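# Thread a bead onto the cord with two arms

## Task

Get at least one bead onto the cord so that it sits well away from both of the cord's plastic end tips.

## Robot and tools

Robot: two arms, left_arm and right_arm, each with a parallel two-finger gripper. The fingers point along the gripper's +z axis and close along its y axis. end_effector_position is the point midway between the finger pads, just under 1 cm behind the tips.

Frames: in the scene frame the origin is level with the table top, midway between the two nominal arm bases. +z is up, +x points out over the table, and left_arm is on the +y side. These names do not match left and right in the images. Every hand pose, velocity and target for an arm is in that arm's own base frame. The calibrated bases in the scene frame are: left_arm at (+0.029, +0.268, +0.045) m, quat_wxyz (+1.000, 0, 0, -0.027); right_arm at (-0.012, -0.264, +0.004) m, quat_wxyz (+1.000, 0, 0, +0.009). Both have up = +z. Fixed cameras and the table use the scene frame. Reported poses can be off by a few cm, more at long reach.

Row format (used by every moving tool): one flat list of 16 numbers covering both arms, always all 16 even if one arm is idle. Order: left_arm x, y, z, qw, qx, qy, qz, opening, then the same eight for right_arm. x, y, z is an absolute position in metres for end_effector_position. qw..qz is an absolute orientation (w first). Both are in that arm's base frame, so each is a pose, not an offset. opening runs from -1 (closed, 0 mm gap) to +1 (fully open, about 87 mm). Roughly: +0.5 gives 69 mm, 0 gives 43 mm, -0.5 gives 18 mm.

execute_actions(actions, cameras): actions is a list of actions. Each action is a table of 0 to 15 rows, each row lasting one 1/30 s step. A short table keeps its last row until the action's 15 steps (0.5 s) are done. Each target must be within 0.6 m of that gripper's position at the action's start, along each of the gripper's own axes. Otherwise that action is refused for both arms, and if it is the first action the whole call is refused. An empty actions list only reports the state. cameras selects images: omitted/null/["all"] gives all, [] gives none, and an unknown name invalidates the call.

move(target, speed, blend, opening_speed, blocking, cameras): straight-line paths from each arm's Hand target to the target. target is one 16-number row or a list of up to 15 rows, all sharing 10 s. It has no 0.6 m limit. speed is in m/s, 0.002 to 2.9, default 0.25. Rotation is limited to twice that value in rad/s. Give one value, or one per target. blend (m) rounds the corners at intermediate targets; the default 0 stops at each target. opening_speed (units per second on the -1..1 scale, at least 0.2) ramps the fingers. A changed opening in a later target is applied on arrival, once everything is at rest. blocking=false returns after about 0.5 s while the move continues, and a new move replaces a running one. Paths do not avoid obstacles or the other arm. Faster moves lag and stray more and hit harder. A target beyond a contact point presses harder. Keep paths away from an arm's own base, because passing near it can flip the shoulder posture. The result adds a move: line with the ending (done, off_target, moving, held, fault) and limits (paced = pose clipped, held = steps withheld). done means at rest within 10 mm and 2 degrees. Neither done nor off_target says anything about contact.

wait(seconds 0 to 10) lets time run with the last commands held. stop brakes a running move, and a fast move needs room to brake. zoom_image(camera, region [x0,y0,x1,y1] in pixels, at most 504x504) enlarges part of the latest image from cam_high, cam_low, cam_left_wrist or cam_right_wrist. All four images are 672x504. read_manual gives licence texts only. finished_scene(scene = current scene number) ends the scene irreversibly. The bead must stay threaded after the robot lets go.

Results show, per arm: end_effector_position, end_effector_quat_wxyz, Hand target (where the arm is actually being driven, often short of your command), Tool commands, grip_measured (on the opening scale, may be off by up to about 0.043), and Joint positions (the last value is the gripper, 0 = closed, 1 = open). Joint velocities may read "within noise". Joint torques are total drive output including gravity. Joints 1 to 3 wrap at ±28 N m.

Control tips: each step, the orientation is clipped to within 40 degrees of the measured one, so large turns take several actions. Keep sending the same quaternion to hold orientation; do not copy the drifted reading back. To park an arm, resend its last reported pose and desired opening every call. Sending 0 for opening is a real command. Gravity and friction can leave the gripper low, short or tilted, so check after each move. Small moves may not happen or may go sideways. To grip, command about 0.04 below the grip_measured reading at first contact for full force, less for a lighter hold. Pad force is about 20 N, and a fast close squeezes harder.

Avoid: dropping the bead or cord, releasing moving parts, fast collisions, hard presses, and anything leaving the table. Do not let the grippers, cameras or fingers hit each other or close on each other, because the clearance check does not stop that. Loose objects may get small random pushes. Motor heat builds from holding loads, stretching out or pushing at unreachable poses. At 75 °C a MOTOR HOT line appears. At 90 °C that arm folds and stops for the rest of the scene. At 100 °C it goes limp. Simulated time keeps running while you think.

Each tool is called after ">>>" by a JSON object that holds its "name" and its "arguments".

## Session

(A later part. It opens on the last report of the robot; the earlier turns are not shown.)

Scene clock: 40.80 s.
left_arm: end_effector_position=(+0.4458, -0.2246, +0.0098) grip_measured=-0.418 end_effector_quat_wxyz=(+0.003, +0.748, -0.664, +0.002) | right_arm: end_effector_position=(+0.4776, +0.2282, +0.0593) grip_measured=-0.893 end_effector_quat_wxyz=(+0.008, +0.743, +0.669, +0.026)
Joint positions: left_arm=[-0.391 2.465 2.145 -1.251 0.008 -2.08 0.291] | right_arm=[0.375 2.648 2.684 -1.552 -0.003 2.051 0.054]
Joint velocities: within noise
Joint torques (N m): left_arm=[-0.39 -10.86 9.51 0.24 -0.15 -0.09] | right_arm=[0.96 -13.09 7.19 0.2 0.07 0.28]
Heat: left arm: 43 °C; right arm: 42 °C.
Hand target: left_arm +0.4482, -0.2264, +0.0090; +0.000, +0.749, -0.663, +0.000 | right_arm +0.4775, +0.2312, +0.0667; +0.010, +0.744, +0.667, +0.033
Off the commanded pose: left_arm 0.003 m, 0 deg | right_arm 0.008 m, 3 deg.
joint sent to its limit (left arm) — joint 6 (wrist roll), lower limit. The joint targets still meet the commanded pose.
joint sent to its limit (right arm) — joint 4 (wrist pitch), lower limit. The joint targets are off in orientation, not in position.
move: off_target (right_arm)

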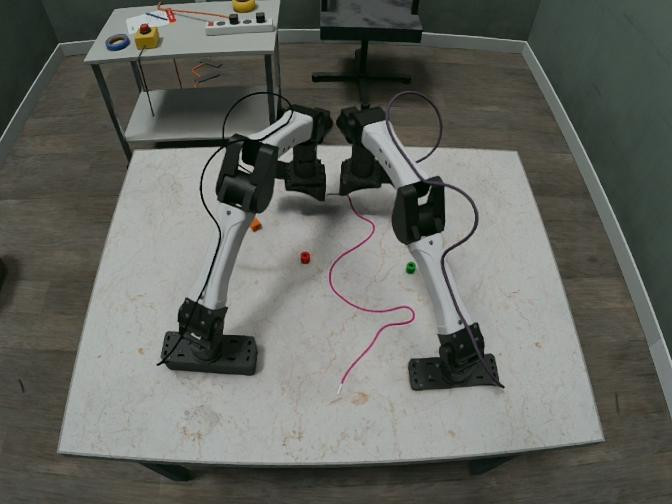

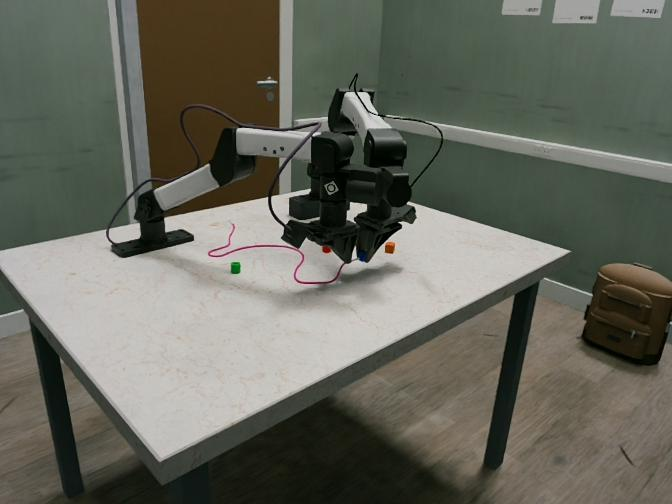

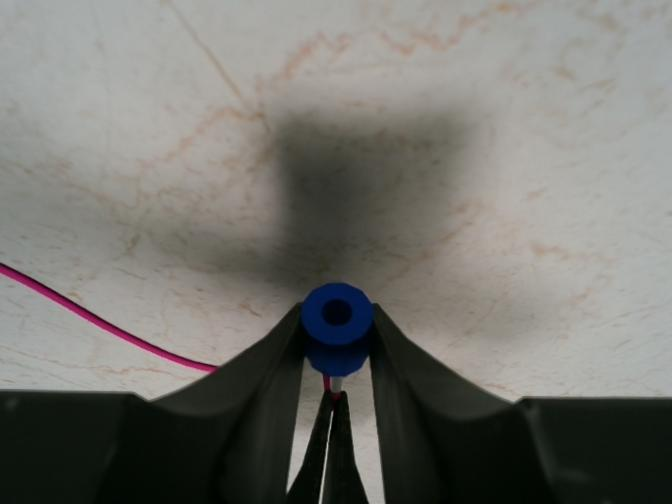

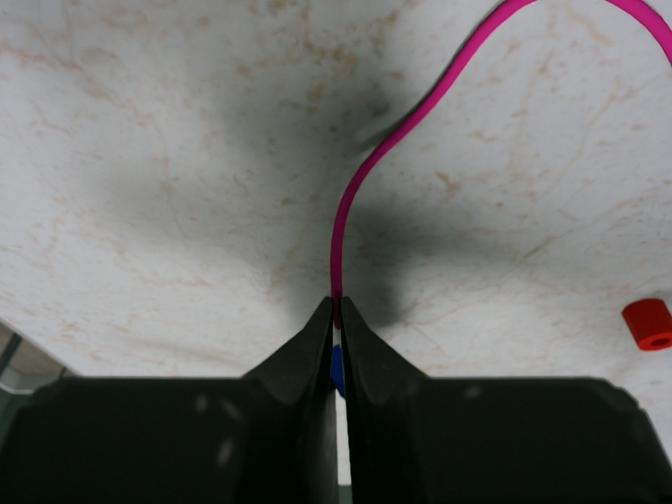

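>>> {"name": "move", "arguments": {"target": [0.4488, -0.2385, 0.009, 0, -0.7431, 0.6691, 0, -0.52, 0.478, 0.2315, 0.067, 0, 0.742, 0.6704, 0, -1.0], "speed": 0.04}}

>>> {"name": "zoom_image", "arguments": {"camera": "cam_high", "region": [290, 130, 390, 230]}}

>>> {"name": "zoom_image", "arguments": {"camera": "cam_low", "region": [320, 220, 390, 280]}}

>>> {"name": "zoom_image", "arguments": {"camera": "cam_left_wrist", "region": [270, 260, 410, 500]}}

Scene clock: 41.60 s.
left_arm: end_effector_position=(+0.4457, -0.2245, +0.0098) grip_measured=-0.418 end_effector_quat_wxyz=(+0.003, +0.748, -0.664, +0.001) | right_arm: end_effector_position=(+0.4776, +0.2282, +0.0593) grip_measured=-0.893 end_effector_quat_wxyz=(+0.008, +0.743, +0.669, +0.026)
Joint positions: left_arm=[-0.391 2.465 2.145 -1.251 0.008 -2.081 0.291] | right_arm=[0.375 2.648 2.684 -1.552 -0.003 2.051 0.054]
Joint velocities: within noise
Joint torques (N m): left_arm=[-0.03 -12.18 6.87 0.32 -0.05 -0.01] | right_arm=[0.9 -13.12 7.05 0.18 0.06 0.26]
Heat: left arm: 43 °C; right arm: 42 °C.
Hand target: left_arm +0.4457, -0.2245, +0.0098; +0.003, +0.748, -0.664, +0.001 | right_arm +0.4773, +0.2311, +0.0666; +0.010, +0.744, +0.667, +0.032
Off the commanded pose: left_arm 0.014 m, 1 deg | right_arm 0.008 m, 3 deg.
joint sent to its limit (right arm) — joint 4 (wrist pitch), lower limit.
move: held (left_arm; a check stopped the path), off_target (right_arm; braked when a check withheld steps of left_arm); limits=held
pose unreachable (left arm): on one or more control steps of this call, first in action 0 (counted from 0), this arm could not follow its commanded pose, so it was not sent that pose on those steps. It may still have moved: this result reports where it is.
cause: moving toward the commanded pose would bring a part of the arm too close to another arm (this arm's wrist (the part past joint 4) and the right arm's wrist (the part past joint 4)).

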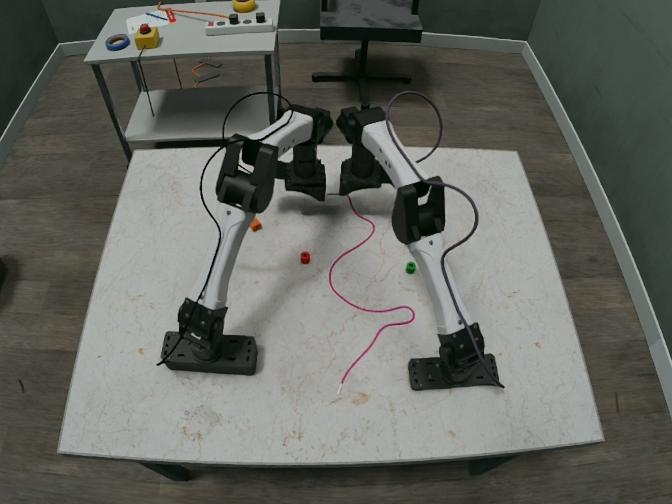

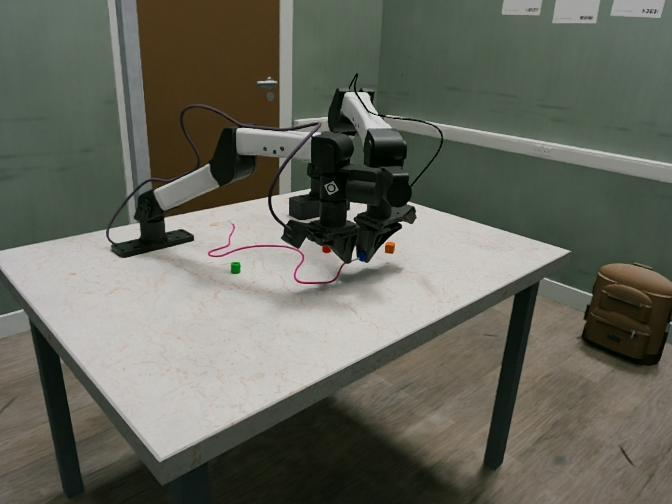

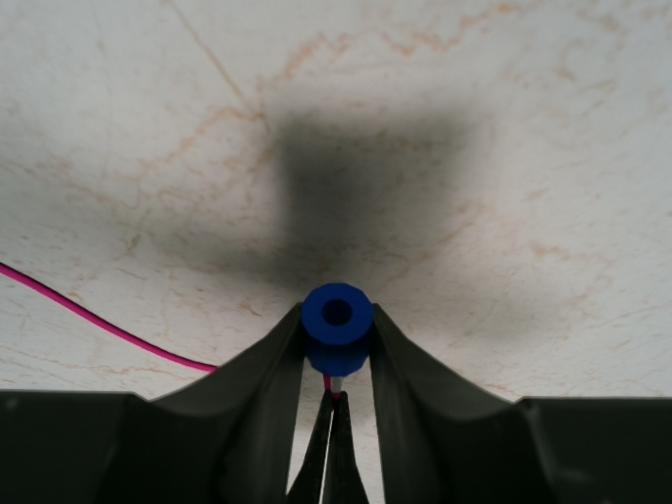

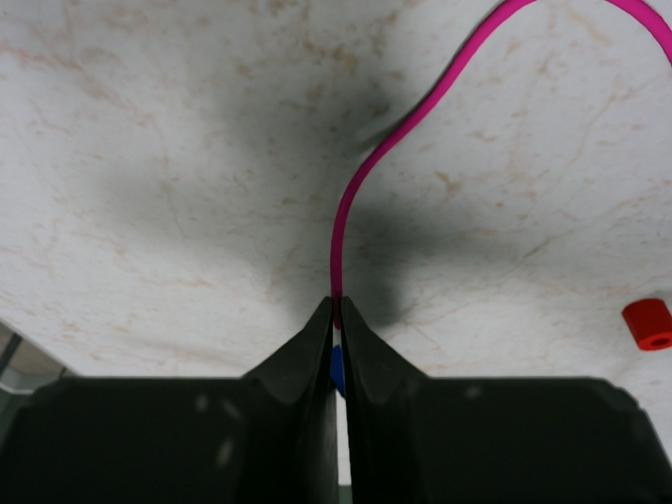

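Scaled by 5.040 from the camera's 672x504 image, which has a finer 960x720 frame.

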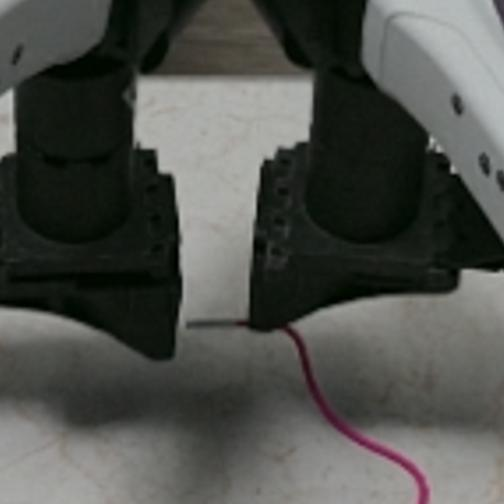

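Scaled by 7.200 from the camera's 672x504 image, which has a finer 960x720 frame.

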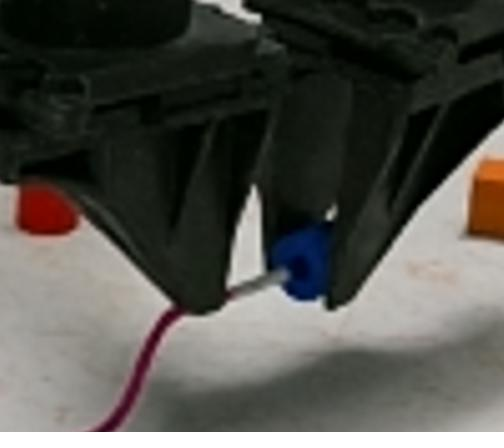

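Scaled by 2.100 from the camera's 672x504 image, which has a finer 960x720 frame.

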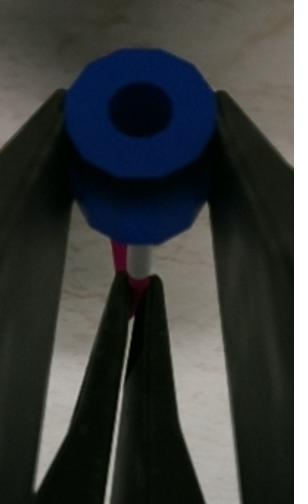

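>>> {"name": "move", "arguments": {"target": [[0.420, -0.170, 0.020, 0, -0.7254, 0.6884, 0, -0.52, 0.455, 0.2245, 0.050, 0, 0.7254, 0.6884, 0, -1.0],[0.395, -0.170, -0.025, 0, -0.7254, 0.6884, 0, -0.52, 0.446, 0.2245, 0.015, 0, 0.7254, 0.6884, 0, -1.0]], "speed": 0.08}}

>>> {"name": "zoom_image", "arguments": {"camera": "cam_low", "region": [290, 210, 390, 300]}}

Scene clock: 44.70 s.
left_arm: end_effector_position=(+0.3896, -0.1650, -0.0313) grip_measured=-0.418 end_effector_quat_wxyz=(+0.013, +0.727, -0.686, -0.018) | right_arm: end_effector_position=(+0.4411, +0.2188, +0.0099) grip_measured=-0.893 end_effector_quat_wxyz=(-0.009, +0.728, +0.685, -0.019)
Joint positions: left_arm=[-0.306 2.25 1.601 -0.965 0.007 -1.935 0.291] | right_arm=[0.383 2.501 2.216 -1.328 -0.003 2.014 0.054]
Joint velocities: within noise
Joint torques (N m): left_arm=[-1.06 -12.56 5.07 0.53 -0.11 -0.08] | right_arm=[1.22 -13.68 4.41 0.53 0.11 0.2]
Heat: left arm: 45 °C; right arm: 44 °C.
Hand target: left_arm +0.3950, -0.1700, -0.0247; +0.000, +0.725, -0.688, +0.000 | right_arm +0.4458, +0.2245, +0.0151; +0.000, +0.725, +0.688, -0.001
Off the commanded pose: left_arm 0.010 m, 3 deg | right_arm 0.009 m, 2 deg.
move: off_target (left_arm)

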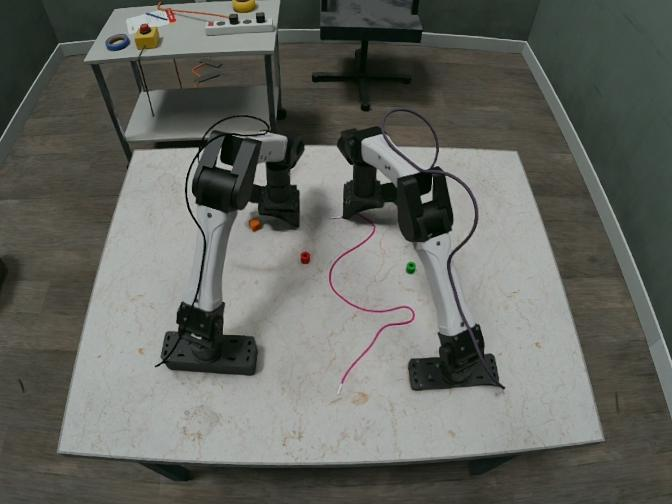

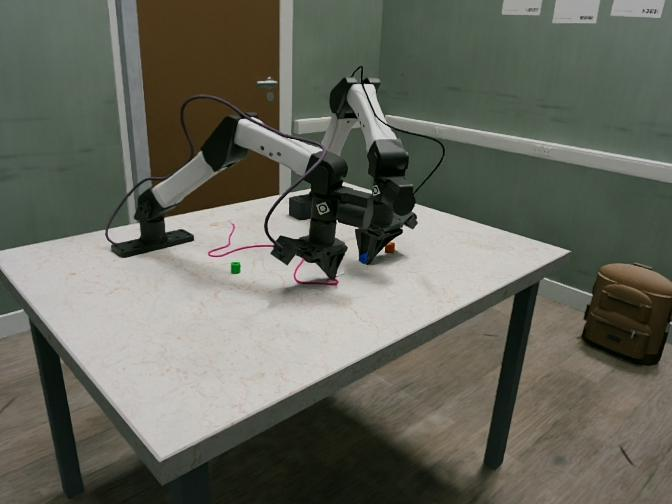

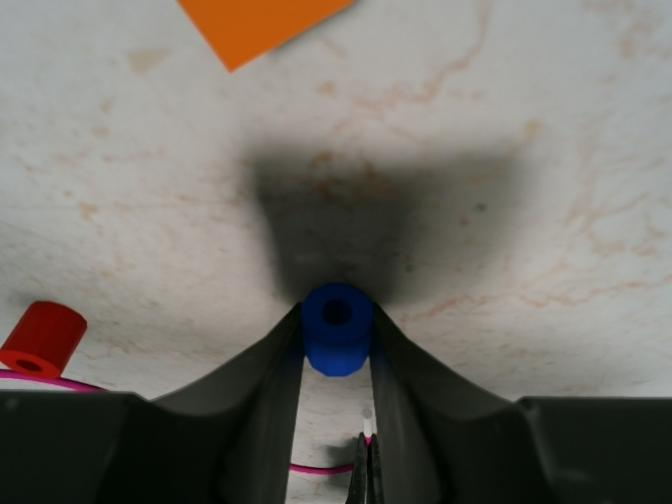

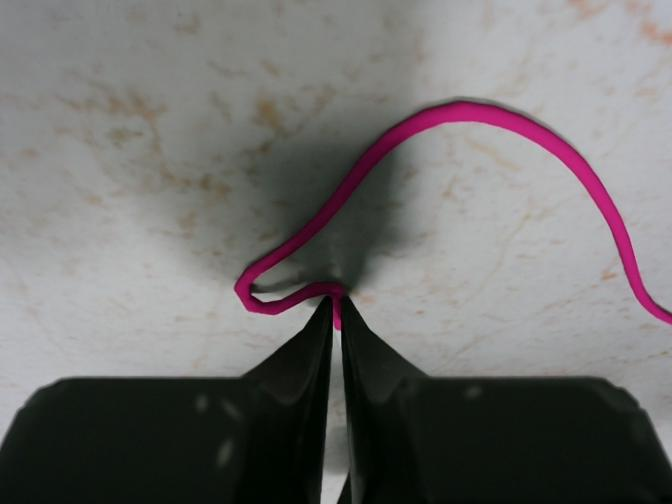

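Scaled by 5.040 from the camera's 672x504 image, which has a finer 960x720 frame.

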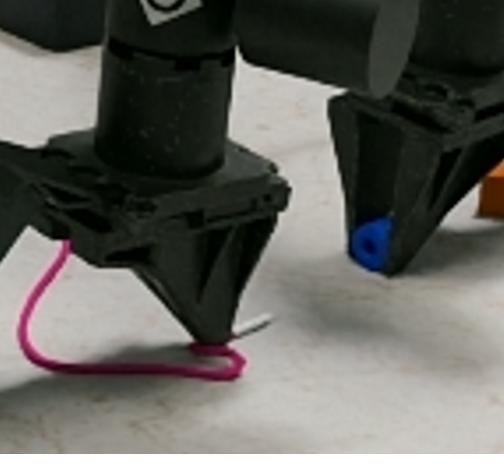

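>>> {"name": "move", "arguments": {"target": [[0.395, -0.170, -0.0247, 0, -0.7254, 0.6884, 0, -0.52, 0.446, 0.2245, 0.009, 0, 0.7254, 0.6884, 0, -1.0],[0.395, -0.170, -0.0247, 0, -0.7254, 0.6884, 0, -0.30, 0.446, 0.2245, 0.009, 0, 0.7254, 0.6884, 0, -0.4]], "speed": 0.05, "opening_speed": 0.5}}

>>> {"name": "move", "arguments": {"target": [[0.395, -0.170, -0.021, -0.0600, -0.7226, 0.6858, -0.0632, -0.30, 0.446, 0.2245, 0.060, -0.0720, 0.7214, 0.6846, 0.0758, -0.4]], "speed": 0.05}}

Scene clock: 47.43 s.
left_arm: end_effector_position=(+0.3886, -0.1659, -0.0312) grip_measured=-0.300 end_effector_quat_wxyz=(+0.013, +0.726, -0.687, -0.019) | right_arm: end_effector_position=(+0.4396, +0.2223, +0.0103) grip_measured=-0.401 end_effector_quat_wxyz=(-0.015, +0.726, +0.688, -0.014)
Joint positions: left_arm=[-0.308 2.25 1.6 -0.967 0.007 -1.935 0.35] | right_arm=[0.385 2.493 2.199 -1.314 -0.017 2.009 0.3]
Joint velocities: within noise
Joint torques (N m): left_arm=[-0.77 -12.49 5.07 0.57 -0.13 -0.07] | right_arm=[0.99 -12.68 4.14 0.61 0.25 0.22]
Heat: left arm: 46 °C; right arm: 45 °C.
Hand target: left_arm +0.3949, -0.1699, -0.0245; +0.000, +0.725, -0.688, +0.000 | right_arm +0.4459, +0.2246, +0.0093; -0.001, +0.725, +0.688, -0.001
Off the commanded pose: left_arm 0.010 m, 3 deg | right_arm 0.007 m, 2 deg.
move: off_target (left_arm); target 2's new opening was sent with left_arm's hand 0.010 m and 3 deg from that target

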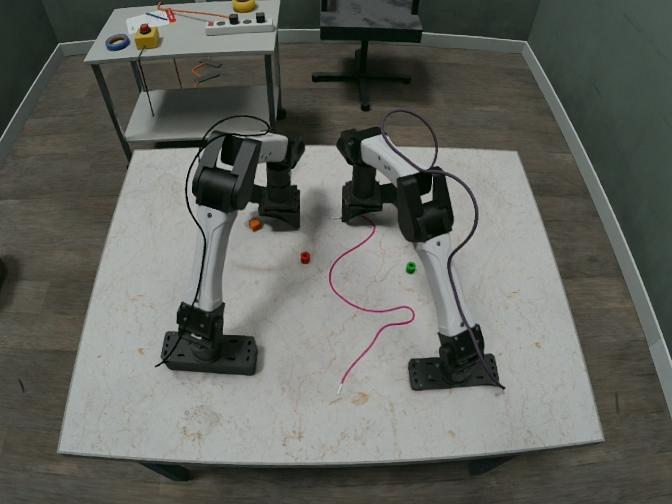

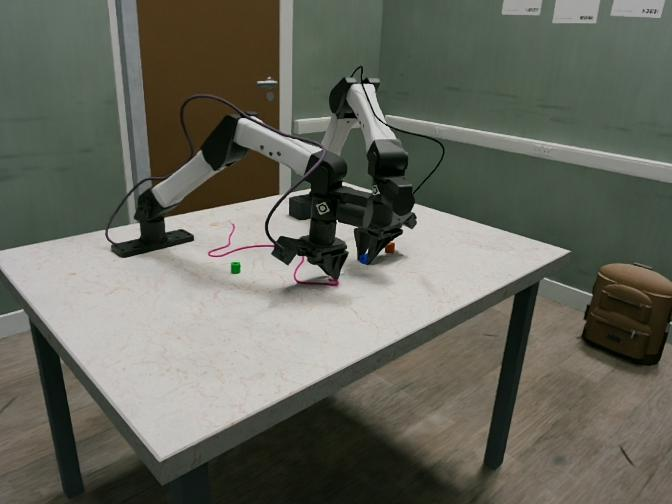

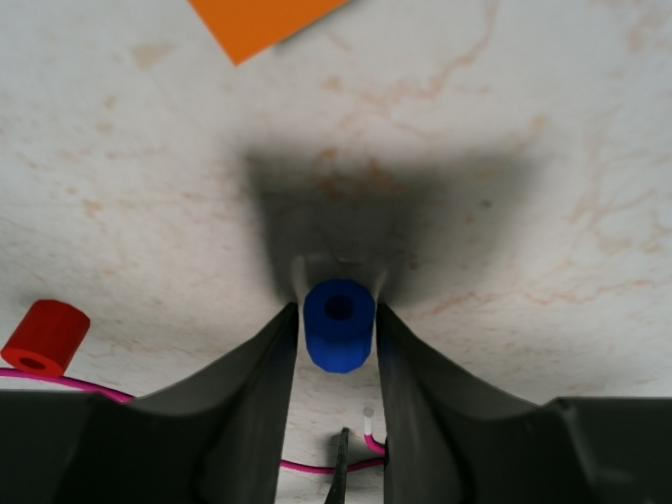

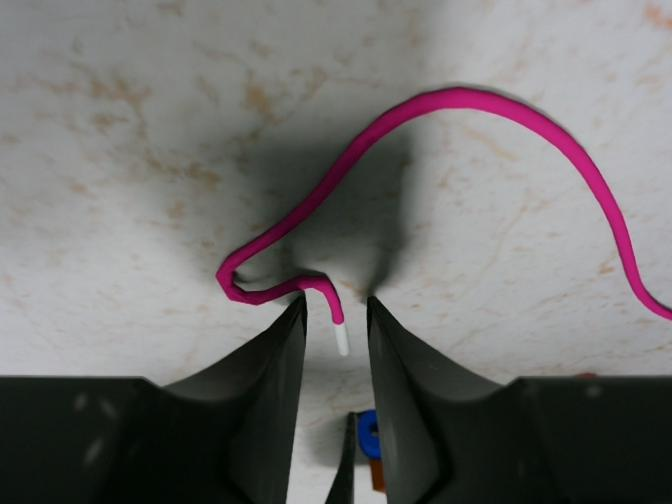

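Scene clock: 50.07 s.
left_arm: end_effector_position=(+0.3899, -0.1679, -0.0307) grip_measured=-0.300 end_effector_quat_wxyz=(+0.068, +0.725, -0.684, +0.044) | right_arm: end_effector_position=(+0.4423, +0.2252, +0.0421) grip_measured=-0.400 end_effector_quat_wxyz=(-0.079, +0.723, +0.684, +0.054)
Joint positions: left_arm=[-0.247 2.217 1.506 -0.849 0.161 -1.878 0.35] | right_arm=[0.328 2.406 2.126 -1.258 -0.188 1.958 0.3]
Joint velocities: within noise
Joint torques (N m): left_arm=[0.01 -12.7 5.3 0.52 0.13 0.02] | right_arm=[-0.01 -15.21 5.31 0.38 -0.08 0.15]
Heat: left arm: 46 °C; right arm: 46 °C.
Hand target: left_arm +0.3948, -0.1700, -0.0209; +0.060, +0.722, -0.686, +0.063 | right_arm +0.4457, +0.2245, +0.0597; -0.072, +0.721, +0.685, +0.075
Off the commanded pose: left_arm 0.011 m, 2 deg | right_arm 0.018 m, 3 deg.
move: off_target (left_arm, right_arm)

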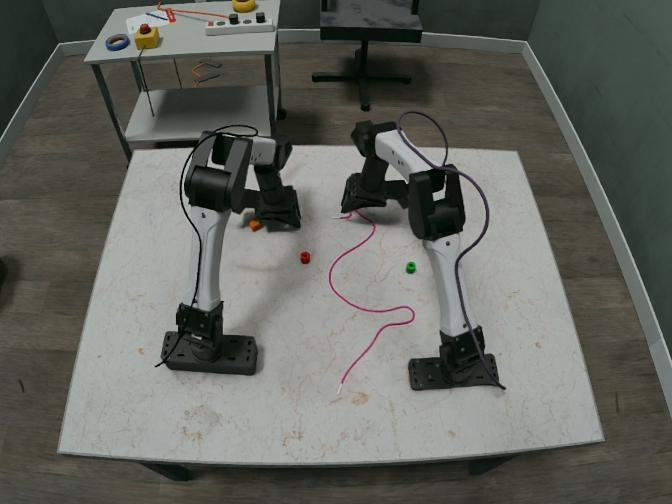

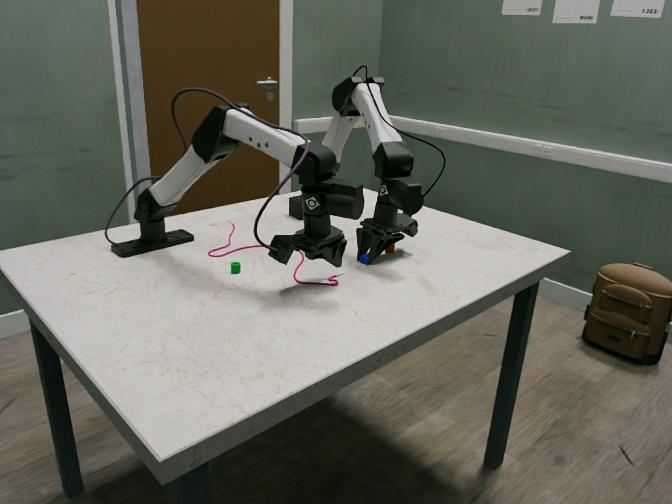

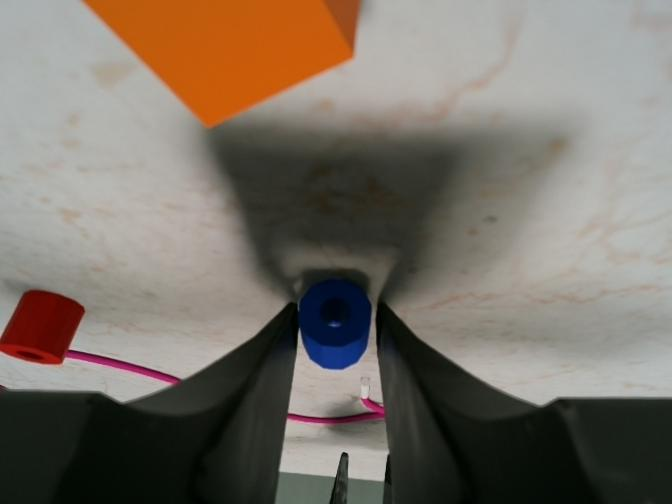

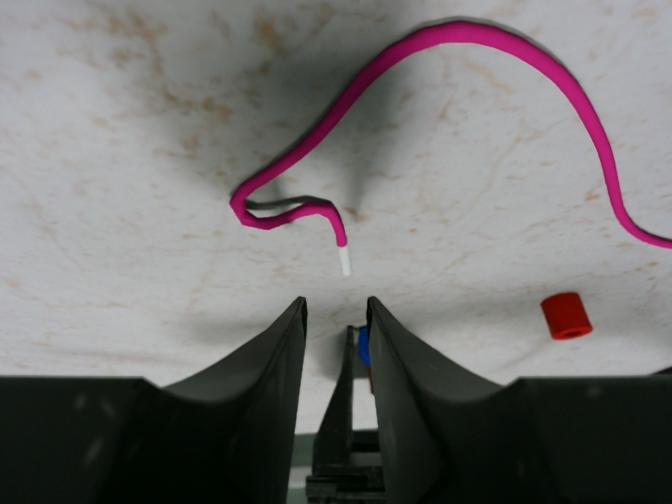

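>>> {"name": "move", "arguments": {"target": [[0.395, -0.170, -0.0209, -0.0600, -0.7226, 0.6858, -0.0632, -0.52, 0.444, 0.231, 0.025, -0.0720, 0.7214, 0.6846, 0.0758, -0.4]], "speed": 0.05, "opening_speed": 0.5}}

>>> {"name": "zoom_image", "arguments": {"camera": "cam_right_wrist", "region": [200, 150, 440, 390]}}

Scene clock: 51.87 s.
left_arm: end_effector_position=(+0.3924, -0.1686, -0.0304) grip_measured=-0.419 end_effector_quat_wxyz=(+0.065, +0.725, -0.684, +0.049) | right_arm: end_effector_position=(+0.4432, +0.2257, +0.0143) grip_measured=-0.400 end_effector_quat_wxyz=(-0.076, +0.722, +0.684, +0.062)
Joint positions: left_arm=[-0.247 2.217 1.506 -0.838 0.162 -1.877 0.291] | right_arm=[0.328 2.404 2.01 -1.127 -0.189 1.957 0.3]
Joint velocities: within noise
Joint torques (N m): left_arm=[0.02 -12.71 5.31 0.48 0.1 0.04] | right_arm=[1.18 -13.97 5.34 0.4 -0.09 0.26]
Heat: left arm: 47 °C; right arm: 47 °C.
Hand target: left_arm +0.3950, -0.1700, -0.0209; +0.060, +0.723, -0.686, +0.063 | right_arm +0.4439, +0.2310, +0.0251; -0.072, +0.721, +0.685, +0.076
Off the commanded pose: left_arm 0.010 m, 2 deg | right_arm 0.012 m, 2 deg.
move: off_target (right_arm)

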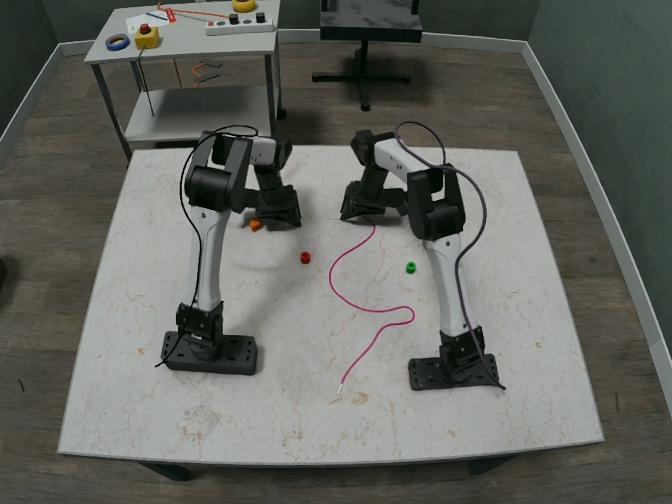

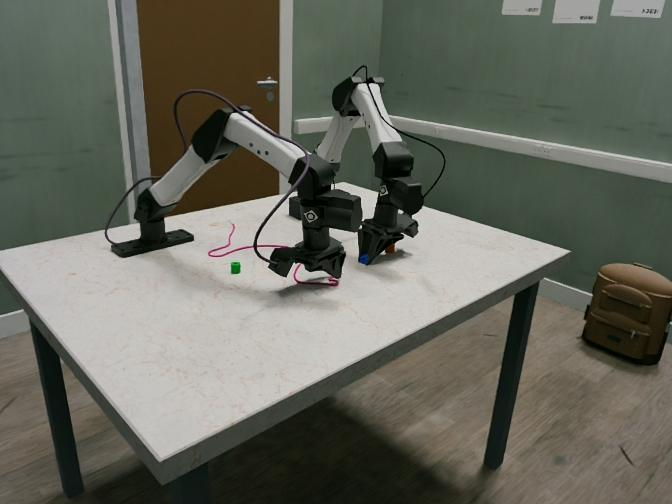

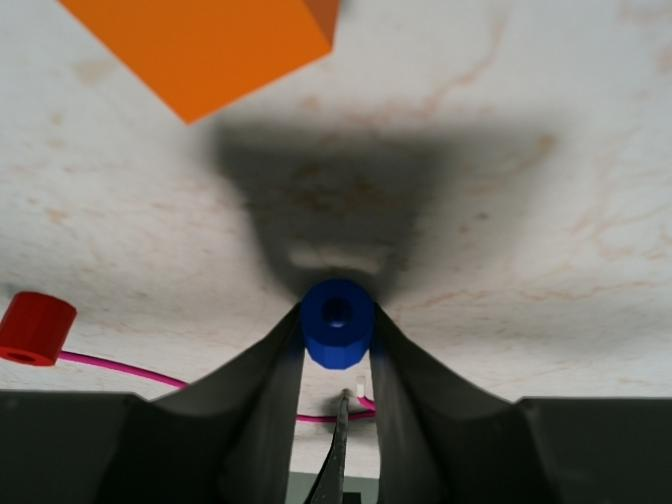

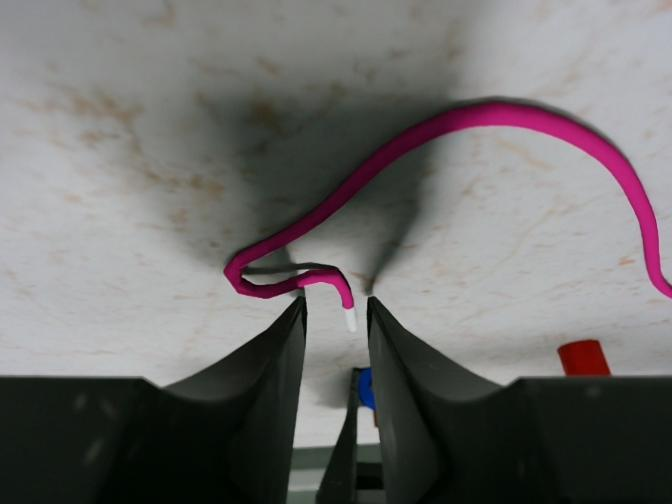

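Scaled by 2.100 from the camera's 672x504 image, which has a finer 960x720 frame.

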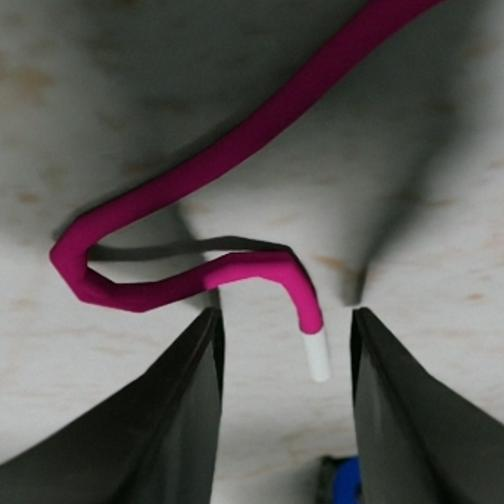

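>>> {"name": "move", "arguments": {"target": [[0.395, -0.140, 0.030, -0.0600, -0.7226, 0.6858, -0.0632, -0.52, 0.439, 0.242, 0.020, -0.0720, 0.7214, 0.6846, 0.0758, -0.4],[0.395, -0.140, 0.030, -0.0600, -0.7226, 0.6858, -0.0632, -0.52, 0.439, 0.242, 0.008, -0.0720, 0.7214, 0.6846, 0.0758, -0.4]], "speed": 0.05, "opening_speed": 0.5}}

>>> {"name": "zoom_image", "arguments": {"camera": "cam_right_wrist", "region": [200, 150, 440, 390]}}

Scene clock: 54.33 s.
left_arm: end_effector_position=(+0.3848, -0.1387, +0.0059) grip_measured=-0.419 end_effector_quat_wxyz=(+0.073, +0.725, -0.684, +0.036) | right_arm: end_effector_position=(+0.4408, +0.2361, +0.0104) grip_measured=-0.400 end_effector_quat_wxyz=(-0.076, +0.723, +0.683, +0.071)
Joint positions: left_arm=[-0.178 2.14 1.538 -0.988 0.162 -1.805 0.291] | right_arm=[0.348 2.392 1.969 -1.076 -0.196 1.982 0.3]
Joint velocities: within noise
Joint torques (N m): left_arm=[0.43 -13.63 8.9 0.19 0.1 0.02] | right_arm=[1.8 -12.01 4.12 0.62 0.03 0.31]
Heat: left arm: 48 °C; right arm: 47 °C.
Hand target: left_arm +0.3944, -0.1399, +0.0295; +0.060, +0.723, -0.686, +0.063 | right_arm +0.4388, +0.2420, +0.0081; -0.072, +0.721, +0.685, +0.075
Off the commanded pose: left_arm 0.026 m, 3 deg | right_arm 0.007 m, 1 deg.
move: off_target (left_arm)

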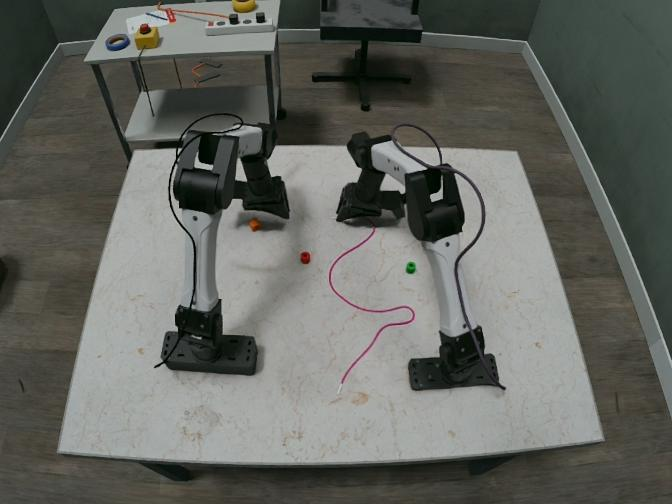

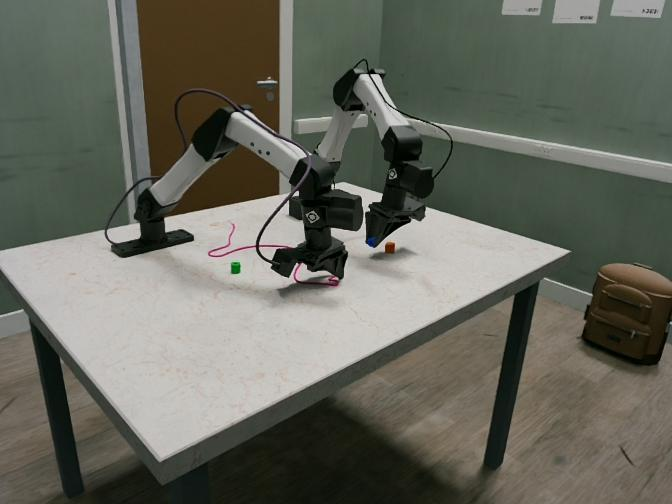

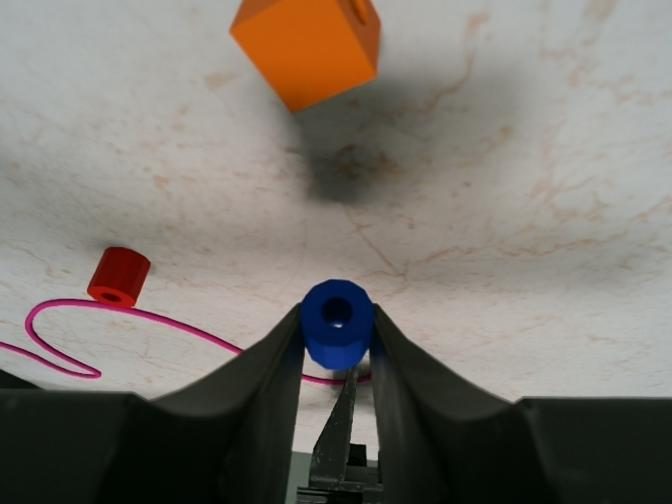

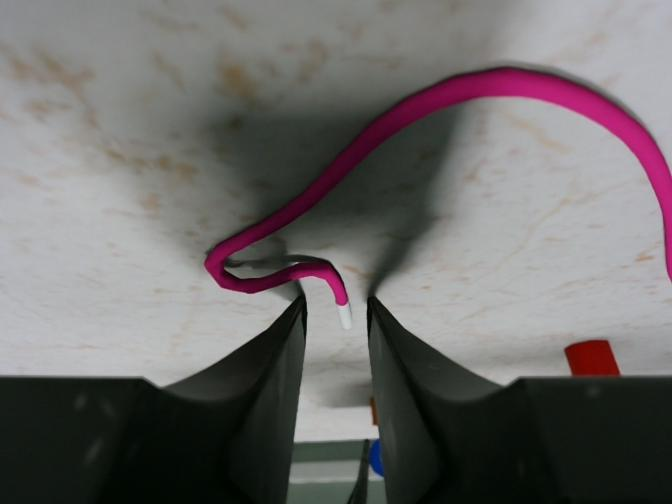

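Scaled by 2.100 from the camera's 672x504 image, which has a finer 960x720 frame.

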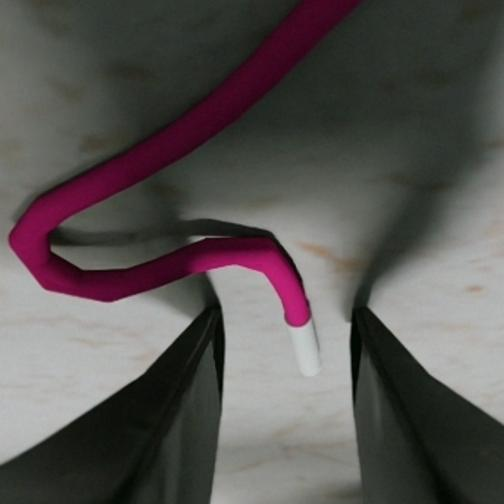

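>>> {"name": "move", "arguments": {"target": [[0.395, -0.140, 0.030, -0.0600, -0.7226, 0.6858, -0.0632, -0.52, 0.439, 0.243, 0.005, -0.0720, 0.7214, 0.6846, 0.0758, -0.4],[0.395, -0.140, 0.030, -0.0600, -0.7226, 0.6858, -0.0632, -0.52, 0.439, 0.243, 0.005, -0.0720, 0.7214, 0.6846, 0.0758, -1]], "speed": 0.05, "opening_speed": 0.5}}

>>> {"name": "zoom_image", "arguments": {"camera": "cam_right_wrist", "region": [200, 150, 440, 390]}}

Scene clock: 56.77 s.
left_arm: end_effector_position=(+0.3847, -0.1387, +0.0059) grip_measured=-0.419 end_effector_quat_wxyz=(+0.073, +0.725, -0.684, +0.036) | right_arm: end_effector_position=(+0.4483, +0.2400, +0.0107) grip_measured=-0.869 end_effector_quat_wxyz=(-0.069, +0.722, +0.683, +0.087)
Joint positions: left_arm=[-0.178 2.14 1.538 -0.989 0.162 -1.805 0.291] | right_arm=[0.35 2.392 1.964 -1.035 -0.196 1.988 0.066]
Joint velocities: within noise
Joint torques (N m): left_arm=[0.39 -13.57 8.9 0.21 0.12 0.04] | right_arm=[1.69 -11.73 4.08 0.37 0.04 0.25]
Heat: left arm: 49 °C; right arm: 47 °C.
Hand target: left_arm +0.3944, -0.1399, +0.0296; +0.060, +0.723, -0.686, +0.063 | right_arm +0.4391, +0.2429, +0.0050; -0.072, +0.721, +0.685, +0.076
Off the commanded pose: left_arm 0.026 m, 3 deg | right_arm 0.011 m, 1 deg.
move: off_target (left_arm, right_arm)

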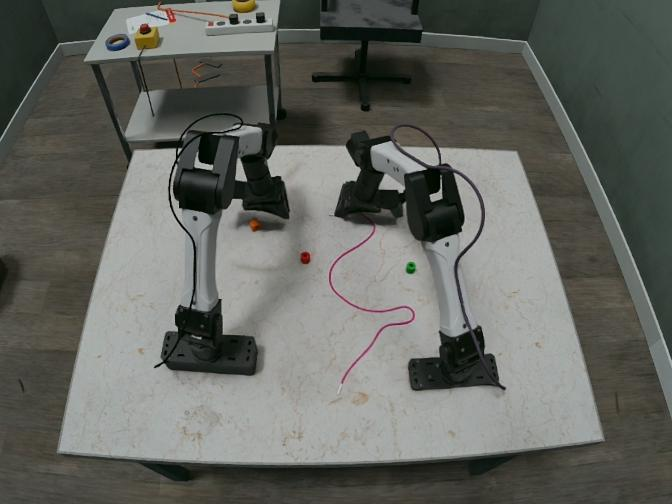

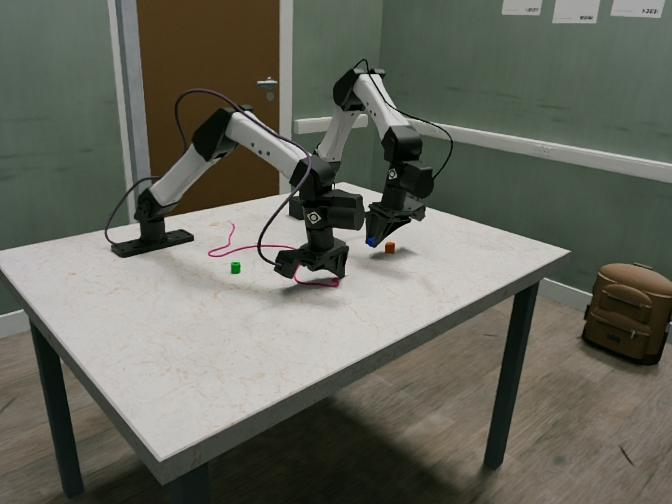

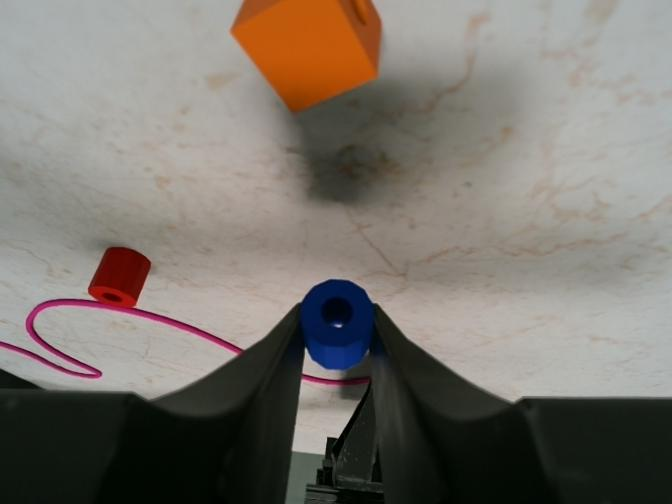

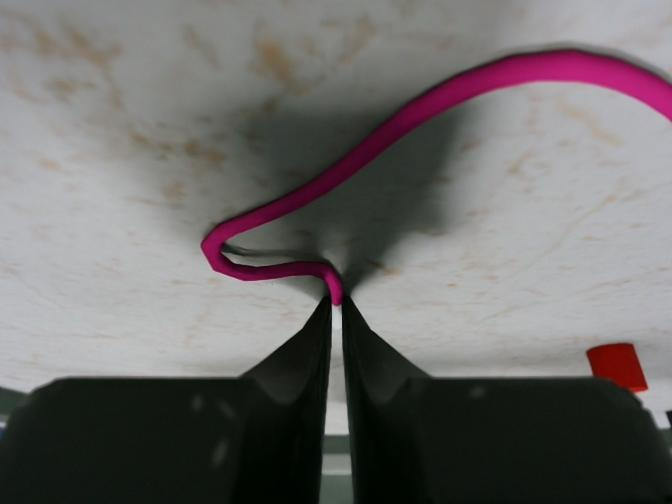

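Scaled by 2.100 from the camera's 672x504 image, which has a finer 960x720 frame.

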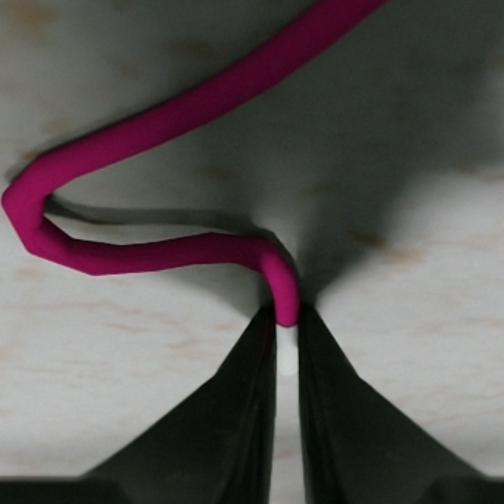

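>>> {"name": "move", "arguments": {"target": [[0.395, -0.140, 0.030, -0.0600, -0.7226, 0.6858, -0.0632, -0.52, 0.425, 0.160, 0.15, -0.0720, 0.7214, 0.6846, 0.0758, -1],[0.395, -0.140, 0.030, -0.0600, -0.7226, 0.6858, -0.0632, -0.52, 0.416, 0.200, 0.07, -0.0720, 0.7214, 0.6846, 0.0758, -1],[0.395, -0.140, 0.030, -0.0600, -0.7226, 0.6858, -0.0632, -0.52, 0.416, 0.235, 0.018, -0.0720, 0.7214, 0.6846, 0.0758, -1]], "speed": 0.1}}

>>> {"name": "zoom_image", "arguments": {"camera": "cam_right_wrist", "region": [200, 150, 440, 390]}}

Scene clock: 61.07 s.
left_arm: end_effector_position=(+0.3846, -0.1387, +0.0059) grip_measured=-0.419 end_effector_quat_wxyz=(+0.073, +0.725, -0.684, +0.036) | right_arm: end_effector_position=(+0.4150, +0.2343, +0.0197) grip_measured=-0.869 end_effector_quat_wxyz=(-0.075, +0.719, +0.687, +0.074)
Joint positions: left_arm=[-0.178 2.14 1.538 -0.989 0.162 -1.804 0.291] | right_arm=[0.363 2.272 1.796 -1.016 -0.197 1.987 0.066]
Joint velocities: within noise
Joint torques (N m): left_arm=[0.5 -13.71 8.9 0.22 0.11 0.03] | right_arm=[0.72 -10.5 5.53 0.47 0.03 0.24]
Heat: left arm: 50 °C; right arm: 48 °C.
Hand target: left_arm +0.3944, -0.1399, +0.0296; +0.060, +0.723, -0.686, +0.063 | right_arm +0.4160, +0.2349, +0.0179; -0.072, +0.721, +0.685, +0.076
Off the commanded pose: left_arm 0.026 m, 3 deg | right_arm 0.002 m, 1 deg.
move: off_target (left_arm)

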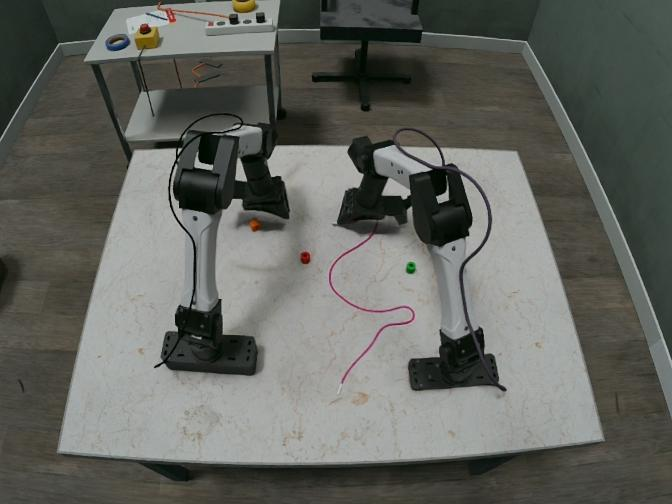

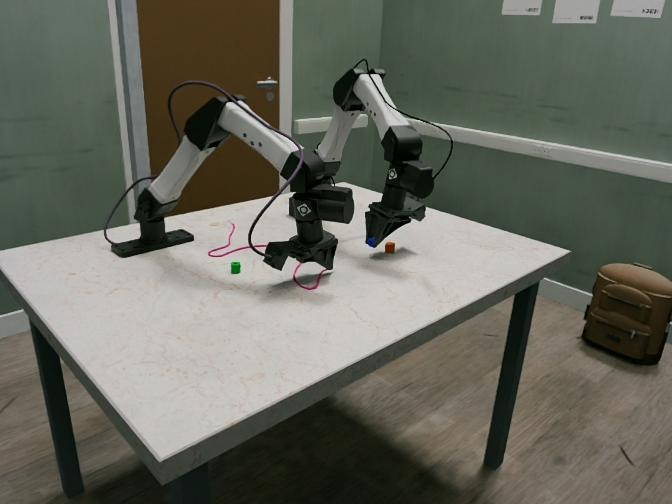

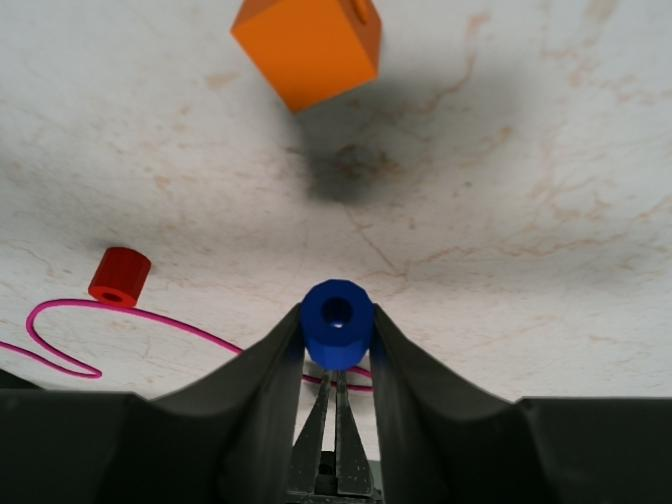

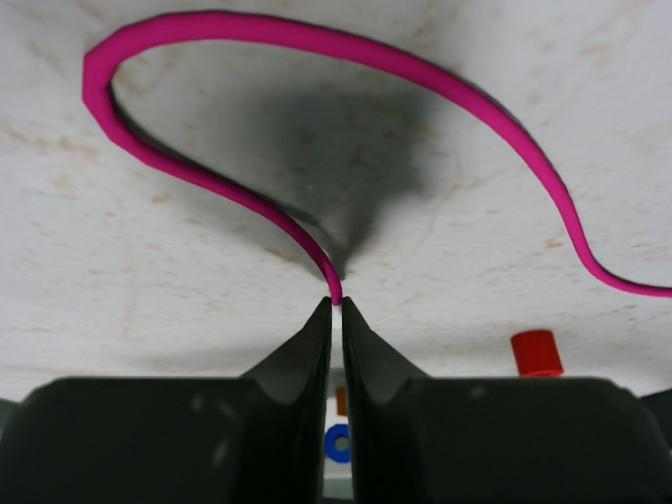

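Scaled by 2.100 from the camera's 672x504 image, which has a finer 960x720 frame.

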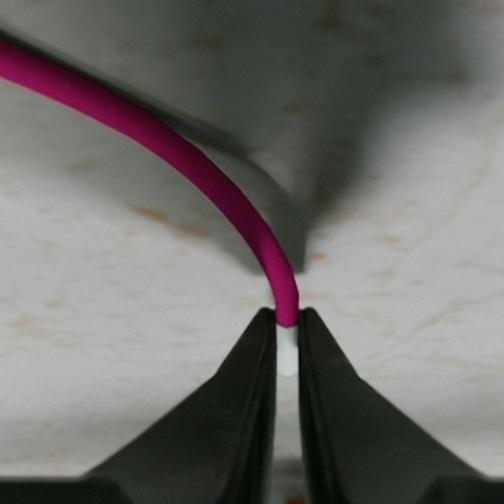

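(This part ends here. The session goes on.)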